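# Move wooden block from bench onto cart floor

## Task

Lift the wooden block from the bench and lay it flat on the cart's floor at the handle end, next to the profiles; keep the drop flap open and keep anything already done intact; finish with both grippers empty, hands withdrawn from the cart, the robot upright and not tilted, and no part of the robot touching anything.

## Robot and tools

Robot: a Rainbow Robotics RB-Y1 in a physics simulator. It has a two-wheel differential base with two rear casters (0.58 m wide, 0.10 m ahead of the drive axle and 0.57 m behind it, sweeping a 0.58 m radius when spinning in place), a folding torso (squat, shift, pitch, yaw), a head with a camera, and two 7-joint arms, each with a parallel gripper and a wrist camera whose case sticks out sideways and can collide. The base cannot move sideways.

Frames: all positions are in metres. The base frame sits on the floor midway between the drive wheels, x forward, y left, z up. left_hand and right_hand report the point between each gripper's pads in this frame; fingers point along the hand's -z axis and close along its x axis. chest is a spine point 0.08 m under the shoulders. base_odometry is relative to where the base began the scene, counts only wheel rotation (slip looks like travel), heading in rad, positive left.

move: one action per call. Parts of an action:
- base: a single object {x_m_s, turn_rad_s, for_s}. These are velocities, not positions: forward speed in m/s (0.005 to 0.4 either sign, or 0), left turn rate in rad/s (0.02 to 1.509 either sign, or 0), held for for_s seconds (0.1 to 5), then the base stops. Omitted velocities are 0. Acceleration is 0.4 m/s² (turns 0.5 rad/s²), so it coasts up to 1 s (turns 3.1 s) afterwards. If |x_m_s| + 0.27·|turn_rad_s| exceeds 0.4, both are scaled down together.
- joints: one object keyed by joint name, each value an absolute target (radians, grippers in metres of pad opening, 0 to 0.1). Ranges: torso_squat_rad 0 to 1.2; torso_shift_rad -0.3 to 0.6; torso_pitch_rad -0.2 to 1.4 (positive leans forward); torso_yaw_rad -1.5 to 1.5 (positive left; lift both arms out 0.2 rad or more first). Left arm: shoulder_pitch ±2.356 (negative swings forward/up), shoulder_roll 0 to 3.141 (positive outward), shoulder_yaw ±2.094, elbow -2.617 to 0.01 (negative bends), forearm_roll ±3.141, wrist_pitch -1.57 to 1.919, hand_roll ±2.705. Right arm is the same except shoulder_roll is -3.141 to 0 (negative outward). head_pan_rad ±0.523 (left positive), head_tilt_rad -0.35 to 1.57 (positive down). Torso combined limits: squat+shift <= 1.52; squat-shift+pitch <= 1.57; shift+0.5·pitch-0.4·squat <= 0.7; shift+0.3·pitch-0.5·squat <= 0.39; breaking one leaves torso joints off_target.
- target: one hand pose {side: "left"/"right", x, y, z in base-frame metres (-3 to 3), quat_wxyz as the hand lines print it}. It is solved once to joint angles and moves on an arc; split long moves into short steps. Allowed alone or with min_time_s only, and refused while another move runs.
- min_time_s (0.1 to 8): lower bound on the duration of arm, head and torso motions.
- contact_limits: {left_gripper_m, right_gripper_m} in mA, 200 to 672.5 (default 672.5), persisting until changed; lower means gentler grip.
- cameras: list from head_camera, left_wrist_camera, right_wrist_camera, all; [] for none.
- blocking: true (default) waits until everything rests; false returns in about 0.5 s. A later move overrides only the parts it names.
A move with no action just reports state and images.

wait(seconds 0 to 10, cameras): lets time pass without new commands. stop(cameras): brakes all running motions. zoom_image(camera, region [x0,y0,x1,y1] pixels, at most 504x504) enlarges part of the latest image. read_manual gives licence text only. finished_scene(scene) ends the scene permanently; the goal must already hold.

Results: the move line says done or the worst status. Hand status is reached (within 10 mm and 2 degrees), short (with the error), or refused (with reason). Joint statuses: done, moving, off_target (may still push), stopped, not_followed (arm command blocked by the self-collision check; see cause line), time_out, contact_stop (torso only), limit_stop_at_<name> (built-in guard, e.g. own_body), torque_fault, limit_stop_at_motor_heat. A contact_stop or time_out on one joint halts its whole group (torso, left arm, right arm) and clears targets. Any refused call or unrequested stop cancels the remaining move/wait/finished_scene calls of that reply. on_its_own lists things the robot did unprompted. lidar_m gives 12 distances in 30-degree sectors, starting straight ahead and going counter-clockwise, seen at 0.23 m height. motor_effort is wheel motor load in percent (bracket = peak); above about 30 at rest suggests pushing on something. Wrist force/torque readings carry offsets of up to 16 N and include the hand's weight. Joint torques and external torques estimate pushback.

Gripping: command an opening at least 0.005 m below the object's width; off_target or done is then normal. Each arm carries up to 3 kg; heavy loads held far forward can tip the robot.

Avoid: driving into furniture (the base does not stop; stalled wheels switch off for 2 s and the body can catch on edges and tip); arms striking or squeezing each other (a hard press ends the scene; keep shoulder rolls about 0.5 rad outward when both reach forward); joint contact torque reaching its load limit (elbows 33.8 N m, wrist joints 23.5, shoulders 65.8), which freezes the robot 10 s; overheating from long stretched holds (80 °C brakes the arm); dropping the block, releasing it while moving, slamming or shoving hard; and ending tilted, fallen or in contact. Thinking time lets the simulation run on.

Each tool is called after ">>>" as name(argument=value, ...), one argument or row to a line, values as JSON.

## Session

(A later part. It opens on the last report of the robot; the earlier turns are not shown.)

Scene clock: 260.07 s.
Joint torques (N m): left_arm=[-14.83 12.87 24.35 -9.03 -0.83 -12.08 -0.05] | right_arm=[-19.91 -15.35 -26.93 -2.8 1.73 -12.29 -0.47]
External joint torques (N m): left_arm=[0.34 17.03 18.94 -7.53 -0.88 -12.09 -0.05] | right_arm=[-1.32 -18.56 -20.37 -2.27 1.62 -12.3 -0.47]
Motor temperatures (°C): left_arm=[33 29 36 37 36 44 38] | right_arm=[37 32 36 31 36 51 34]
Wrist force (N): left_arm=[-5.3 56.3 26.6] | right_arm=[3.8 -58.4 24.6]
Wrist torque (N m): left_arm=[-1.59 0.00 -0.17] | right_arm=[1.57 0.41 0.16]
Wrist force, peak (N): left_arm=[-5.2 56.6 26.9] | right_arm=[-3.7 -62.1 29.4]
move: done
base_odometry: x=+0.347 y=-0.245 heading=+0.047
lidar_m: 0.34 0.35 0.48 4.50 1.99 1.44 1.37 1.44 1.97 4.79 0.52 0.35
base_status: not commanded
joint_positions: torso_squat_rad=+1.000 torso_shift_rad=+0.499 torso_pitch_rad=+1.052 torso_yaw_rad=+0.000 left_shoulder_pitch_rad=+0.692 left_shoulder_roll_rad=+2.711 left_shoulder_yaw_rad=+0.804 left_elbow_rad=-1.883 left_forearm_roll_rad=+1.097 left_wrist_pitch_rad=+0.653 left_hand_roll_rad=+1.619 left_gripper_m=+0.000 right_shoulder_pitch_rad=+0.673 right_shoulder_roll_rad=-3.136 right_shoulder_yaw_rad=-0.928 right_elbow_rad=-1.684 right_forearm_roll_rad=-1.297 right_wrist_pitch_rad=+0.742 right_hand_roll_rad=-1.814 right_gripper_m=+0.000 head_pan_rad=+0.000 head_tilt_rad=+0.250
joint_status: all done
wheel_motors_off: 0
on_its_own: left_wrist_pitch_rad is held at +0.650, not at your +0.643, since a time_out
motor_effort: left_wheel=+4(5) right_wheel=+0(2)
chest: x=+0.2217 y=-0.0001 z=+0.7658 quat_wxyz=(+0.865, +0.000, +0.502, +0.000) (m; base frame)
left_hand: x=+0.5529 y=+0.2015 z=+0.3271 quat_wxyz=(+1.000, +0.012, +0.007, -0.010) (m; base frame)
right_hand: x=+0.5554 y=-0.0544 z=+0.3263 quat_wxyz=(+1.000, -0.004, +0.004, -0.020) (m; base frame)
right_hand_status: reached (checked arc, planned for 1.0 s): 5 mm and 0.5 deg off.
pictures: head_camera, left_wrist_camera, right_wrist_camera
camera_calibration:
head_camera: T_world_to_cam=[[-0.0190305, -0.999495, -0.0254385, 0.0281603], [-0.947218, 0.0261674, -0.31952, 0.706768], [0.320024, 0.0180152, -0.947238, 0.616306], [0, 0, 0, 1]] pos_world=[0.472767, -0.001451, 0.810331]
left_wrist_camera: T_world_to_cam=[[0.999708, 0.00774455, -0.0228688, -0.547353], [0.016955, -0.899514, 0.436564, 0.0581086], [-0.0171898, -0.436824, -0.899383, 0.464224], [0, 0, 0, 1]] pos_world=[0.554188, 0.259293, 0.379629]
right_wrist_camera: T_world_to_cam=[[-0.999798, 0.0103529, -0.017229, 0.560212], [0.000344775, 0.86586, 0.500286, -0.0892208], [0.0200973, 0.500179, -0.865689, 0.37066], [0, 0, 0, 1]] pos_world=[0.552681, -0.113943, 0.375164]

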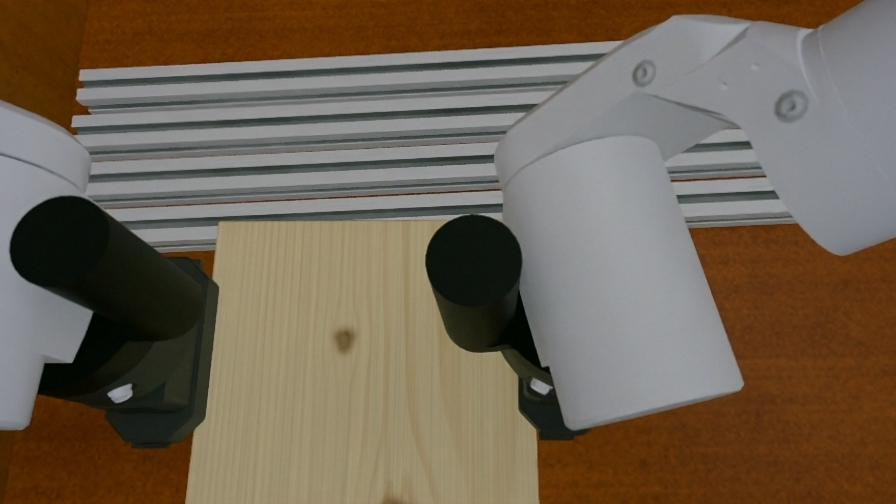

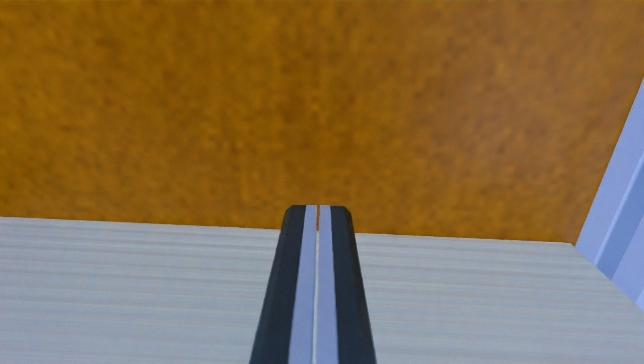

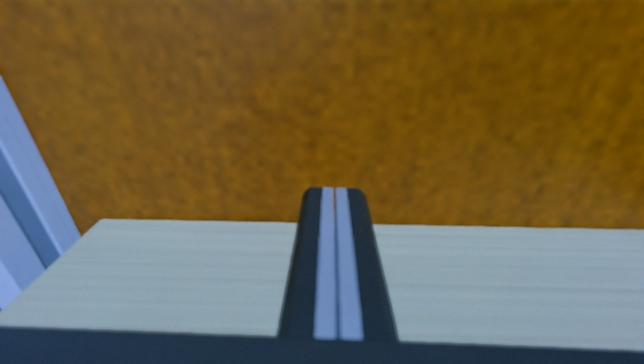

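>>> move(
  target={"side":"right","x":0.554,"y":-0.10,"z":0.33,"quat_wxyz":[0.9998,0,0.004,-0.0175]},
  cameras=[],
)

>>> move(
  target={"side":"left","x":0.553,"y":0.225,"z":0.332,"quat_wxyz":[0.9998,0,0.004,-0.0175]},
)

Scene clock: 261.93 s.
Joint torques (N m): left_arm=[-14.41 -1.34 10.4 -3.4 -0.3 -2.13 0.01] | right_arm=[-19.86 3.19 -6.05 -1.51 0.04 -0.2 -0.36]
External joint torques (N m): left_arm=[0.77 2.8 4.95 -1.85 -0.36 -2.12 0.01] | right_arm=[-2.22 -0.29 0.08 -0.59 -0.06 -0.19 -0.36]
Motor temperatures (°C): left_arm=[33 29 36 37 35 44 38] | right_arm=[37 32 35 31 36 50 34]
Wrist force (N): left_arm=[0.5 8.5 -4.9] | right_arm=[2.5 2.8 -4.1]
Wrist torque (N m): left_arm=[-0.43 0.18 0.04] | right_arm=[-0.34 0.39 -0.08]
Wrist force, peak (N): left_arm=[-5.8 56.7 27.8] | right_arm=[3.5 -59.6 25.9]
move: done
base_odometry: x=+0.347 y=-0.245 heading=+0.047
lidar_m: 0.34 0.36 0.48 4.53 1.97 1.44 1.37 1.43 1.96 4.79 0.52 0.36
base_status: not commanded
joint_positions: torso_squat_rad=+1.000 torso_shift_rad=+0.500 torso_pitch_rad=+1.055 torso_yaw_rad=+0.000 left_shoulder_pitch_rad=+0.692 left_shoulder_roll_rad=+2.715 left_shoulder_yaw_rad=+0.808 left_elbow_rad=-1.884 left_forearm_roll_rad=+1.097 left_wrist_pitch_rad=+0.650 left_hand_roll_rad=+1.619 left_gripper_m=+0.000 right_shoulder_pitch_rad=+0.657 right_shoulder_roll_rad=-2.997 right_shoulder_yaw_rad=-0.872 right_elbow_rad=-1.796 right_forearm_roll_rad=-1.206 right_wrist_pitch_rad=+0.699 right_hand_roll_rad=-1.820 right_gripper_m=+0.000 head_pan_rad=+0.000 head_tilt_rad=+0.250
joint_status: all done
wheel_motors_off: 0
on_its_own: left_wrist_pitch_rad is held at +0.650, not at your +0.643, since a time_out
motor_effort: left_wheel=+10(21) right_wheel=-11(21)
chest: x=+0.2224 y=+0.0000 z=+0.7651 quat_wxyz=(+0.864, +0.000, +0.503, +0.000) (m; base frame)
left_hand: x=+0.5524 y=+0.1982 z=+0.3261 quat_wxyz=(+1.000, +0.009, +0.008, -0.012) (m; base frame)
right_hand: x=+0.5535 y=-0.0999 z=+0.3284 quat_wxyz=(+1.000, +0.000, +0.006, -0.017) (m; base frame)
right_hand_status: reached (checked arc, planned for 0.4 s): 2 mm and 0.2 deg off.
pictures: none
No camera images: "cameras" was empty.

Scene clock: 262.67 s.
Joint torques (N m): left_arm=[-12.88 -2.45 8.02 -3.68 0.02 -1.62 -0.18] | right_arm=[-19.59 4.23 -6.01 -1.15 -0.05 0.05 -0.35]
External joint torques (N m): left_arm=[1.37 1.74 2.8 -2.21 -0.02 -1.66 -0.18] | right_arm=[-1.95 0.76 0.12 -0.22 -0.15 0.05 -0.35]
Motor temperatures (°C): left_arm=[33 29 36 37 35 43 38] | right_arm=[37 32 35 31 36 50 34]
Wrist force (N): left_arm=[4.3 5.7 -8.1] | right_arm=[2.4 2.8 -4.8]
Wrist torque (N m): left_arm=[-0.26 0.28 0.09] | right_arm=[-0.33 0.38 -0.08]
Wrist force, peak (N): left_arm=[5.3 12.4 -7.9] | right_arm=[2.9 3.3 -4.7]
move: done
base_odometry: x=+0.347 y=-0.245 heading=+0.047
lidar_m: 0.35 0.37 0.51 4.52 1.97 1.44 1.37 1.45 1.95 4.79 0.53 0.36
base_status: not commanded
joint_positions: torso_squat_rad=+1.000 torso_shift_rad=+0.500 torso_pitch_rad=+1.055 torso_yaw_rad=+0.000 left_shoulder_pitch_rad=+0.674 left_shoulder_roll_rad=+2.616 left_shoulder_yaw_rad=+0.769 left_elbow_rad=-1.914 left_forearm_roll_rad=+1.071 left_wrist_pitch_rad=+0.607 left_hand_roll_rad=+1.552 left_gripper_m=+0.000 right_shoulder_pitch_rad=+0.657 right_shoulder_roll_rad=-2.997 right_shoulder_yaw_rad=-0.872 right_elbow_rad=-1.796 right_forearm_roll_rad=-1.206 right_wrist_pitch_rad=+0.699 right_hand_roll_rad=-1.820 right_gripper_m=+0.000 head_pan_rad=+0.000 head_tilt_rad=+0.250
joint_status: all done
wheel_motors_off: 0
motor_effort: left_wheel=+10(38) right_wheel=-10(32)
chest: x=+0.2225 y=+0.0000 z=+0.7650 quat_wxyz=(+0.864, +0.000, +0.503, +0.000) (m; base frame)
left_hand: x=+0.5532 y=+0.2254 z=+0.3317 quat_wxyz=(+1.000, +0.001, +0.004, -0.017) (m; base frame)
left_hand_status: reached (checked arc, planned for 0.4 s): 1 mm and 0.1 deg off.
right_hand: x=+0.5535 y=-0.0999 z=+0.3282 quat_wxyz=(+1.000, +0.000, +0.006, -0.017) (m; base frame)
pictures: head_camera, left_wrist_camera, right_wrist_camera
camera_calibration:
head_camera: T_world_to_cam=[[-0.0189371, -0.999502, -0.0252328, 0.0281329], [-0.948056, 0.0259662, -0.317042, 0.705661], [0.317539, 0.0179183, -0.948076, 0.616519], [0, 0, 0, 1]] pos_world=[0.473771, -0.00125136, 0.808941]
left_wrist_camera: T_world_to_cam=[[0.999839, -0.00727814, -0.0164089, -0.546533], [0.00104811, -0.888886, 0.458128, 0.0769021], [-0.01792, -0.458071, -0.888735, 0.480516], [0, 0, 0, 1]] pos_world=[0.554975, 0.28449, 0.382852]
right_wrist_camera: T_world_to_cam=[[-0.999887, 0.00571427, -0.0138925, 0.557356], [-0.00210712, 0.862326, 0.506349, -0.0518756], [0.0148733, 0.506321, -0.862217, 0.397531], [0, 0, 0, 1]] pos_world=[0.551271, -0.159729, 0.376768]

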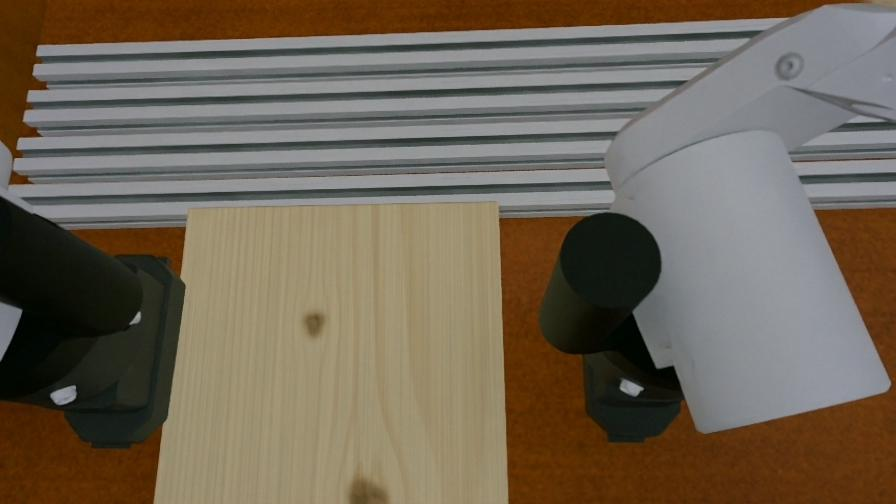

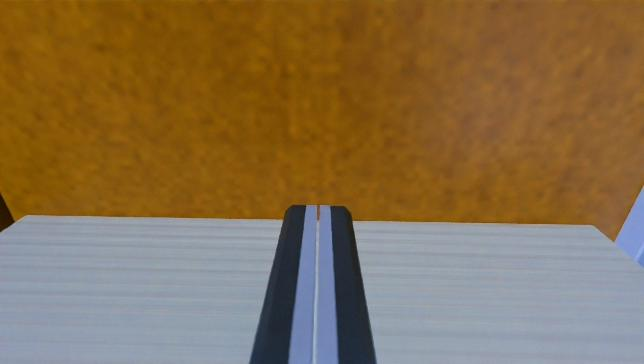

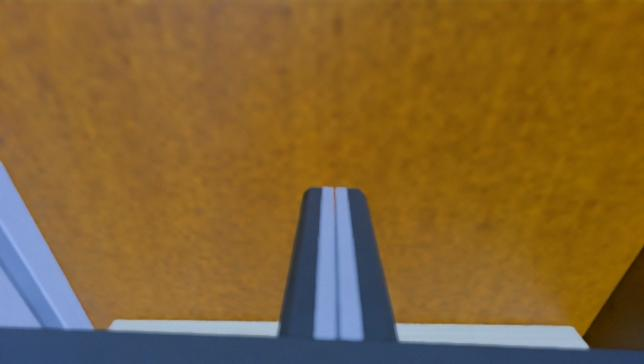

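>>> move(
  joints={"torso_squat_rad":0.7,"torso_shift_rad":0.5,"torso_pitch_rad":0.8},
  cameras=[],
)

>>> move(
  joints={"torso_squat_rad":0.2,"torso_shift_rad":0.0},
  cameras=["head_camera"],
)

>>> move(
  base={"x_m_s":-0.3,"for_s":1.7},
  joints={"torso_pitch_rad":0.4},
  cameras=["head_camera"],
)

>>> finished_scene(
  scene=1,
)

Scene clock: 266.43 s.
Joint torques (N m): left_arm=[-14.63 -3.19 7.85 0.21 -0.29 -0.6 -0.09] | right_arm=[-20.84 5.68 -6.57 1.5 0.28 0.1 -0.37]
External joint torques (N m): left_arm=[1.89 0.25 1.29 -0.69 -0.05 -0.56 -0.07] | right_arm=[-1.33 1.14 -0.03 -0.03 -0.12 0.01 -0.38]
Motor temperatures (°C): left_arm=[33 29 35 37 35 42 38] | right_arm=[37 32 35 31 36 48 34]
Wrist force (N): left_arm=[0.3 0.1 -8.0] | right_arm=[0.8 2.6 -4.2]
Wrist torque (N m): left_arm=[-0.17 0.17 0.09] | right_arm=[-0.31 0.30 -0.09]
Wrist force, peak (N): left_arm=[2.6 3.2 -8.6] | right_arm=[2.6 2.8 -5.4]
move: done
base_odometry: x=+0.347 y=-0.245 heading=+0.047
lidar_m: 0.35 0.38 0.51 4.51 1.97 1.44 1.38 1.45 1.96 4.79 0.50 0.37
base_status: not commanded
joint_positions: torso_squat_rad=+0.700 torso_shift_rad=+0.500 torso_pitch_rad=+0.800 torso_yaw_rad=+0.000 left_shoulder_pitch_rad=+0.674 left_shoulder_roll_rad=+2.616 left_shoulder_yaw_rad=+0.769 left_elbow_rad=-1.915 left_forearm_roll_rad=+1.071 left_wrist_pitch_rad=+0.607 left_hand_roll_rad=+1.552 left_gripper_m=+0.000 right_shoulder_pitch_rad=+0.657 right_shoulder_roll_rad=-2.997 right_shoulder_yaw_rad=-0.872 right_elbow_rad=-1.796 right_forearm_roll_rad=-1.206 right_wrist_pitch_rad=+0.699 right_hand_roll_rad=-1.820 right_gripper_m=+0.000 head_pan_rad=+0.000 head_tilt_rad=+0.250
joint_status: all done
wheel_motors_off: 0
motor_effort: left_wheel=+9(12) right_wheel=-7(11)
chest: x=+0.2506 y=+0.0000 z=+0.9660 quat_wxyz=(+0.921, +0.000, +0.389, +0.000) (m; base frame)
left_hand: x=+0.6799 y=+0.2250 z=+0.6302 quat_wxyz=(+0.992, +0.002, -0.123, -0.017) (m; base frame)
right_hand: x=+0.6812 y=-0.0998 z=+0.6269 quat_wxyz=(+0.992, +0.002, -0.121, -0.017) (m; base frame)
pictures: none
No camera images: "cameras" was empty.

Scene clock: 270.53 s.
Joint torques (N m): left_arm=[-14.31 -3.03 7.9 0.49 -0.4 -0.5 -0.14] | right_arm=[-20.5 5.41 -6.36 1.59 0.22 0.01 -0.24]
External joint torques (N m): left_arm=[2.21 0.41 1.34 -0.41 -0.16 -0.47 -0.13] | right_arm=[-1 0.86 0.17 0.05 -0.18 -0.09 -0.25]
Motor temperatures (°C): left_arm=[33 29 35 37 35 41 38] | right_arm=[37 32 35 30 36 47 34]
Wrist force (N): left_arm=[0.0 0.2 -7.1] | right_arm=[0.9 2.8 -4.4]
Wrist torque (N m): left_arm=[-0.18 0.21 0.08] | right_arm=[-0.32 0.26 -0.10]
Wrist force, peak (N): left_arm=[0.2 0.8 -8.5] | right_arm=[1.2 3.1 -4.8]
move: done
base_odometry: x=+0.347 y=-0.245 heading=+0.047
lidar_m: 0.35 0.37 0.51 4.52 1.97 1.43 1.37 1.45 1.96 4.80 0.52 0.37
base_status: not commanded
joint_positions: torso_squat_rad=+0.200 torso_shift_rad=+0.000 torso_pitch_rad=+0.800 torso_yaw_rad=+0.000 left_shoulder_pitch_rad=+0.674 left_shoulder_roll_rad=+2.616 left_shoulder_yaw_rad=+0.769 left_elbow_rad=-1.915 left_forearm_roll_rad=+1.071 left_wrist_pitch_rad=+0.607 left_hand_roll_rad=+1.552 left_gripper_m=+0.000 right_shoulder_pitch_rad=+0.657 right_shoulder_roll_rad=-2.997 right_shoulder_yaw_rad=-0.872 right_elbow_rad=-1.796 right_forearm_roll_rad=-1.206 right_wrist_pitch_rad=+0.699 right_hand_roll_rad=-1.820 right_gripper_m=+0.000 head_pan_rad=+0.000 head_tilt_rad=+0.250
joint_status: all done
wheel_motors_off: 0
motor_effort: left_wheel=+8(10) right_wheel=-5(11)
chest: x=-0.0061 y=+0.0001 z=+1.1821 quat_wxyz=(+0.921, +0.000, +0.389, +0.000) (m; base frame)
left_hand: x=+0.4231 y=+0.2250 z=+0.8464 quat_wxyz=(+0.992, +0.002, -0.123, -0.017) (m; base frame)
right_hand: x=+0.4245 y=-0.0998 z=+0.8431 quat_wxyz=(+0.992, +0.002, -0.121, -0.017) (m; base frame)
pictures: head_camera
camera_calibration:
head_camera: T_world_to_cam=[[-0.0119555, -0.999502, -0.0291948, 0.0390525], [-0.837378, 0.0259648, -0.546007, 0.892462], [0.546493, 0.0179193, -0.837272, 0.954944], [0, 0, 0, 1]] pos_world=[0.225924, -0.00125136, 1.28798]

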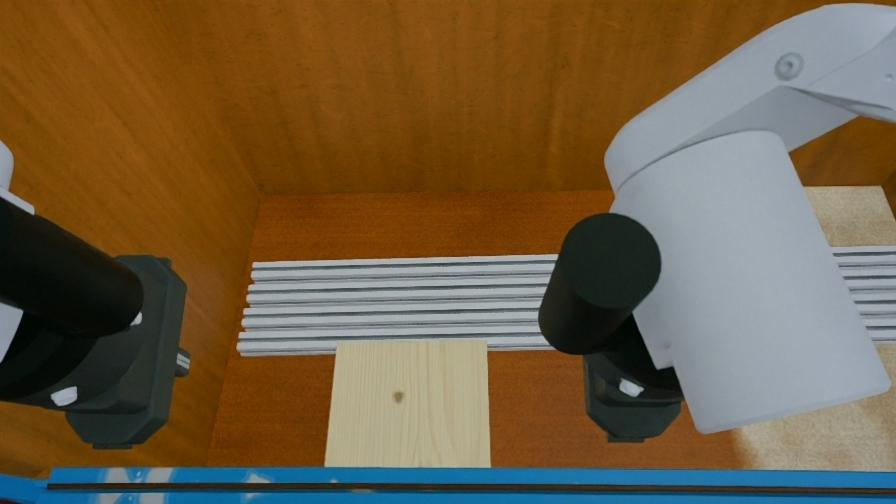

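Scene clock: 273.40 s.
Joint torques (N m): left_arm=[-15.74 -2.12 9.19 4.44 -0.67 -0.41 -0.21] | right_arm=[-21.04 6.67 -6.36 6.21 0.74 0.27 -0.27]
External joint torques (N m): left_arm=[2.11 -0.22 1.44 -0.01 -0.03 -0.39 -0.18] | right_arm=[-1.18 1.06 -0.04 1.08 -0.05 0.03 -0.3]
Motor temperatures (°C): left_arm=[33 29 35 37 35 40 38] | right_arm=[37 31 35 30 36 46 34]
Wrist force (N): left_arm=[-2.8 0.3 -6.4] | right_arm=[-1.4 2.5 -3.6]
Wrist torque (N m): left_arm=[-0.16 -0.01 0.13] | right_arm=[-0.30 0.14 -0.08]
Wrist force, peak (N): left_arm=[-0.8 0.8 -8.6] | right_arm=[0.3 2.8 -5.4]
move: done
base_odometry: x=-0.162 y=-0.269 heading=+0.049
lidar_m: 0.86 0.91 1.91 3.51 1.24 0.89 0.86 0.92 1.24 3.35 2.42 0.90
base_status: done (sent for 1.7 of 1.7 s)
joint_positions: torso_squat_rad=+0.200 torso_shift_rad=+0.000 torso_pitch_rad=+0.400 torso_yaw_rad=+0.000 left_shoulder_pitch_rad=+0.674 left_shoulder_roll_rad=+2.616 left_shoulder_yaw_rad=+0.769 left_elbow_rad=-1.915 left_forearm_roll_rad=+1.071 left_wrist_pitch_rad=+0.607 left_hand_roll_rad=+1.552 left_gripper_m=+0.000 right_shoulder_pitch_rad=+0.657 right_shoulder_roll_rad=-2.997 right_shoulder_yaw_rad=-0.872 right_elbow_rad=-1.797 right_forearm_roll_rad=-1.206 right_wrist_pitch_rad=+0.699 right_hand_roll_rad=-1.820 right_gripper_m=+0.000 head_pan_rad=+0.000 head_tilt_rad=+0.250
joint_status: all done
wheel_motors_off: 0
motor_effort: left_wheel=+23(44) right_wheel=-24(37)
chest: x=-0.1076 y=+0.0001 z=+1.2516 quat_wxyz=(+0.980, +0.000, +0.199, +0.000) (m; base frame)
left_hand: x=+0.4185 y=+0.2249 z=+1.1094 quat_wxyz=(+0.948, +0.006, -0.318, -0.017) (m; base frame)
right_hand: x=+0.4210 y=-0.0998 z=+1.1069 quat_wxyz=(+0.949, +0.005, -0.316, -0.016) (m; base frame)
pictures: head_camera
camera_calibration:
head_camera: T_world_to_cam=[[0.000357702, -0.999502, -0.0315472, 0.0441361], [-0.55862, 0.0259663, -0.829017, 1.22962], [0.829423, 0.0179195, -0.558333, 0.749838], [0, 0, 0, 1]] pos_world=[0.0649442, -0.00125136, 1.43943]

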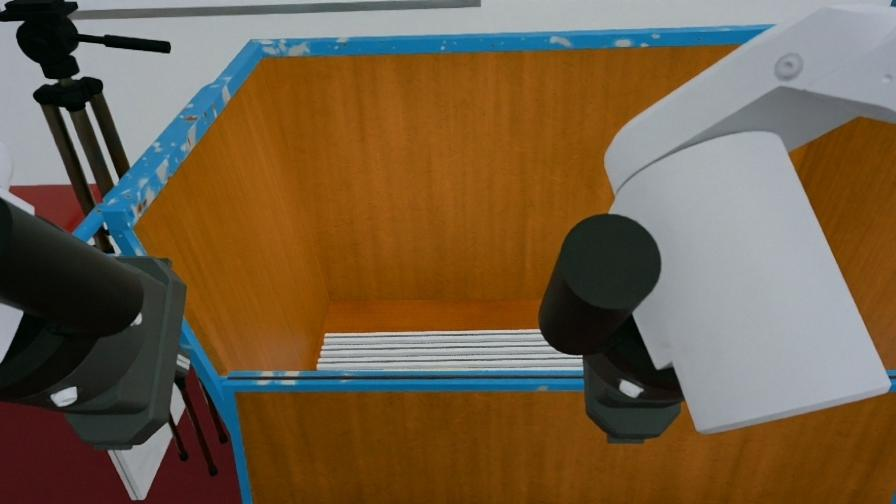

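The scene is finished: the task was done.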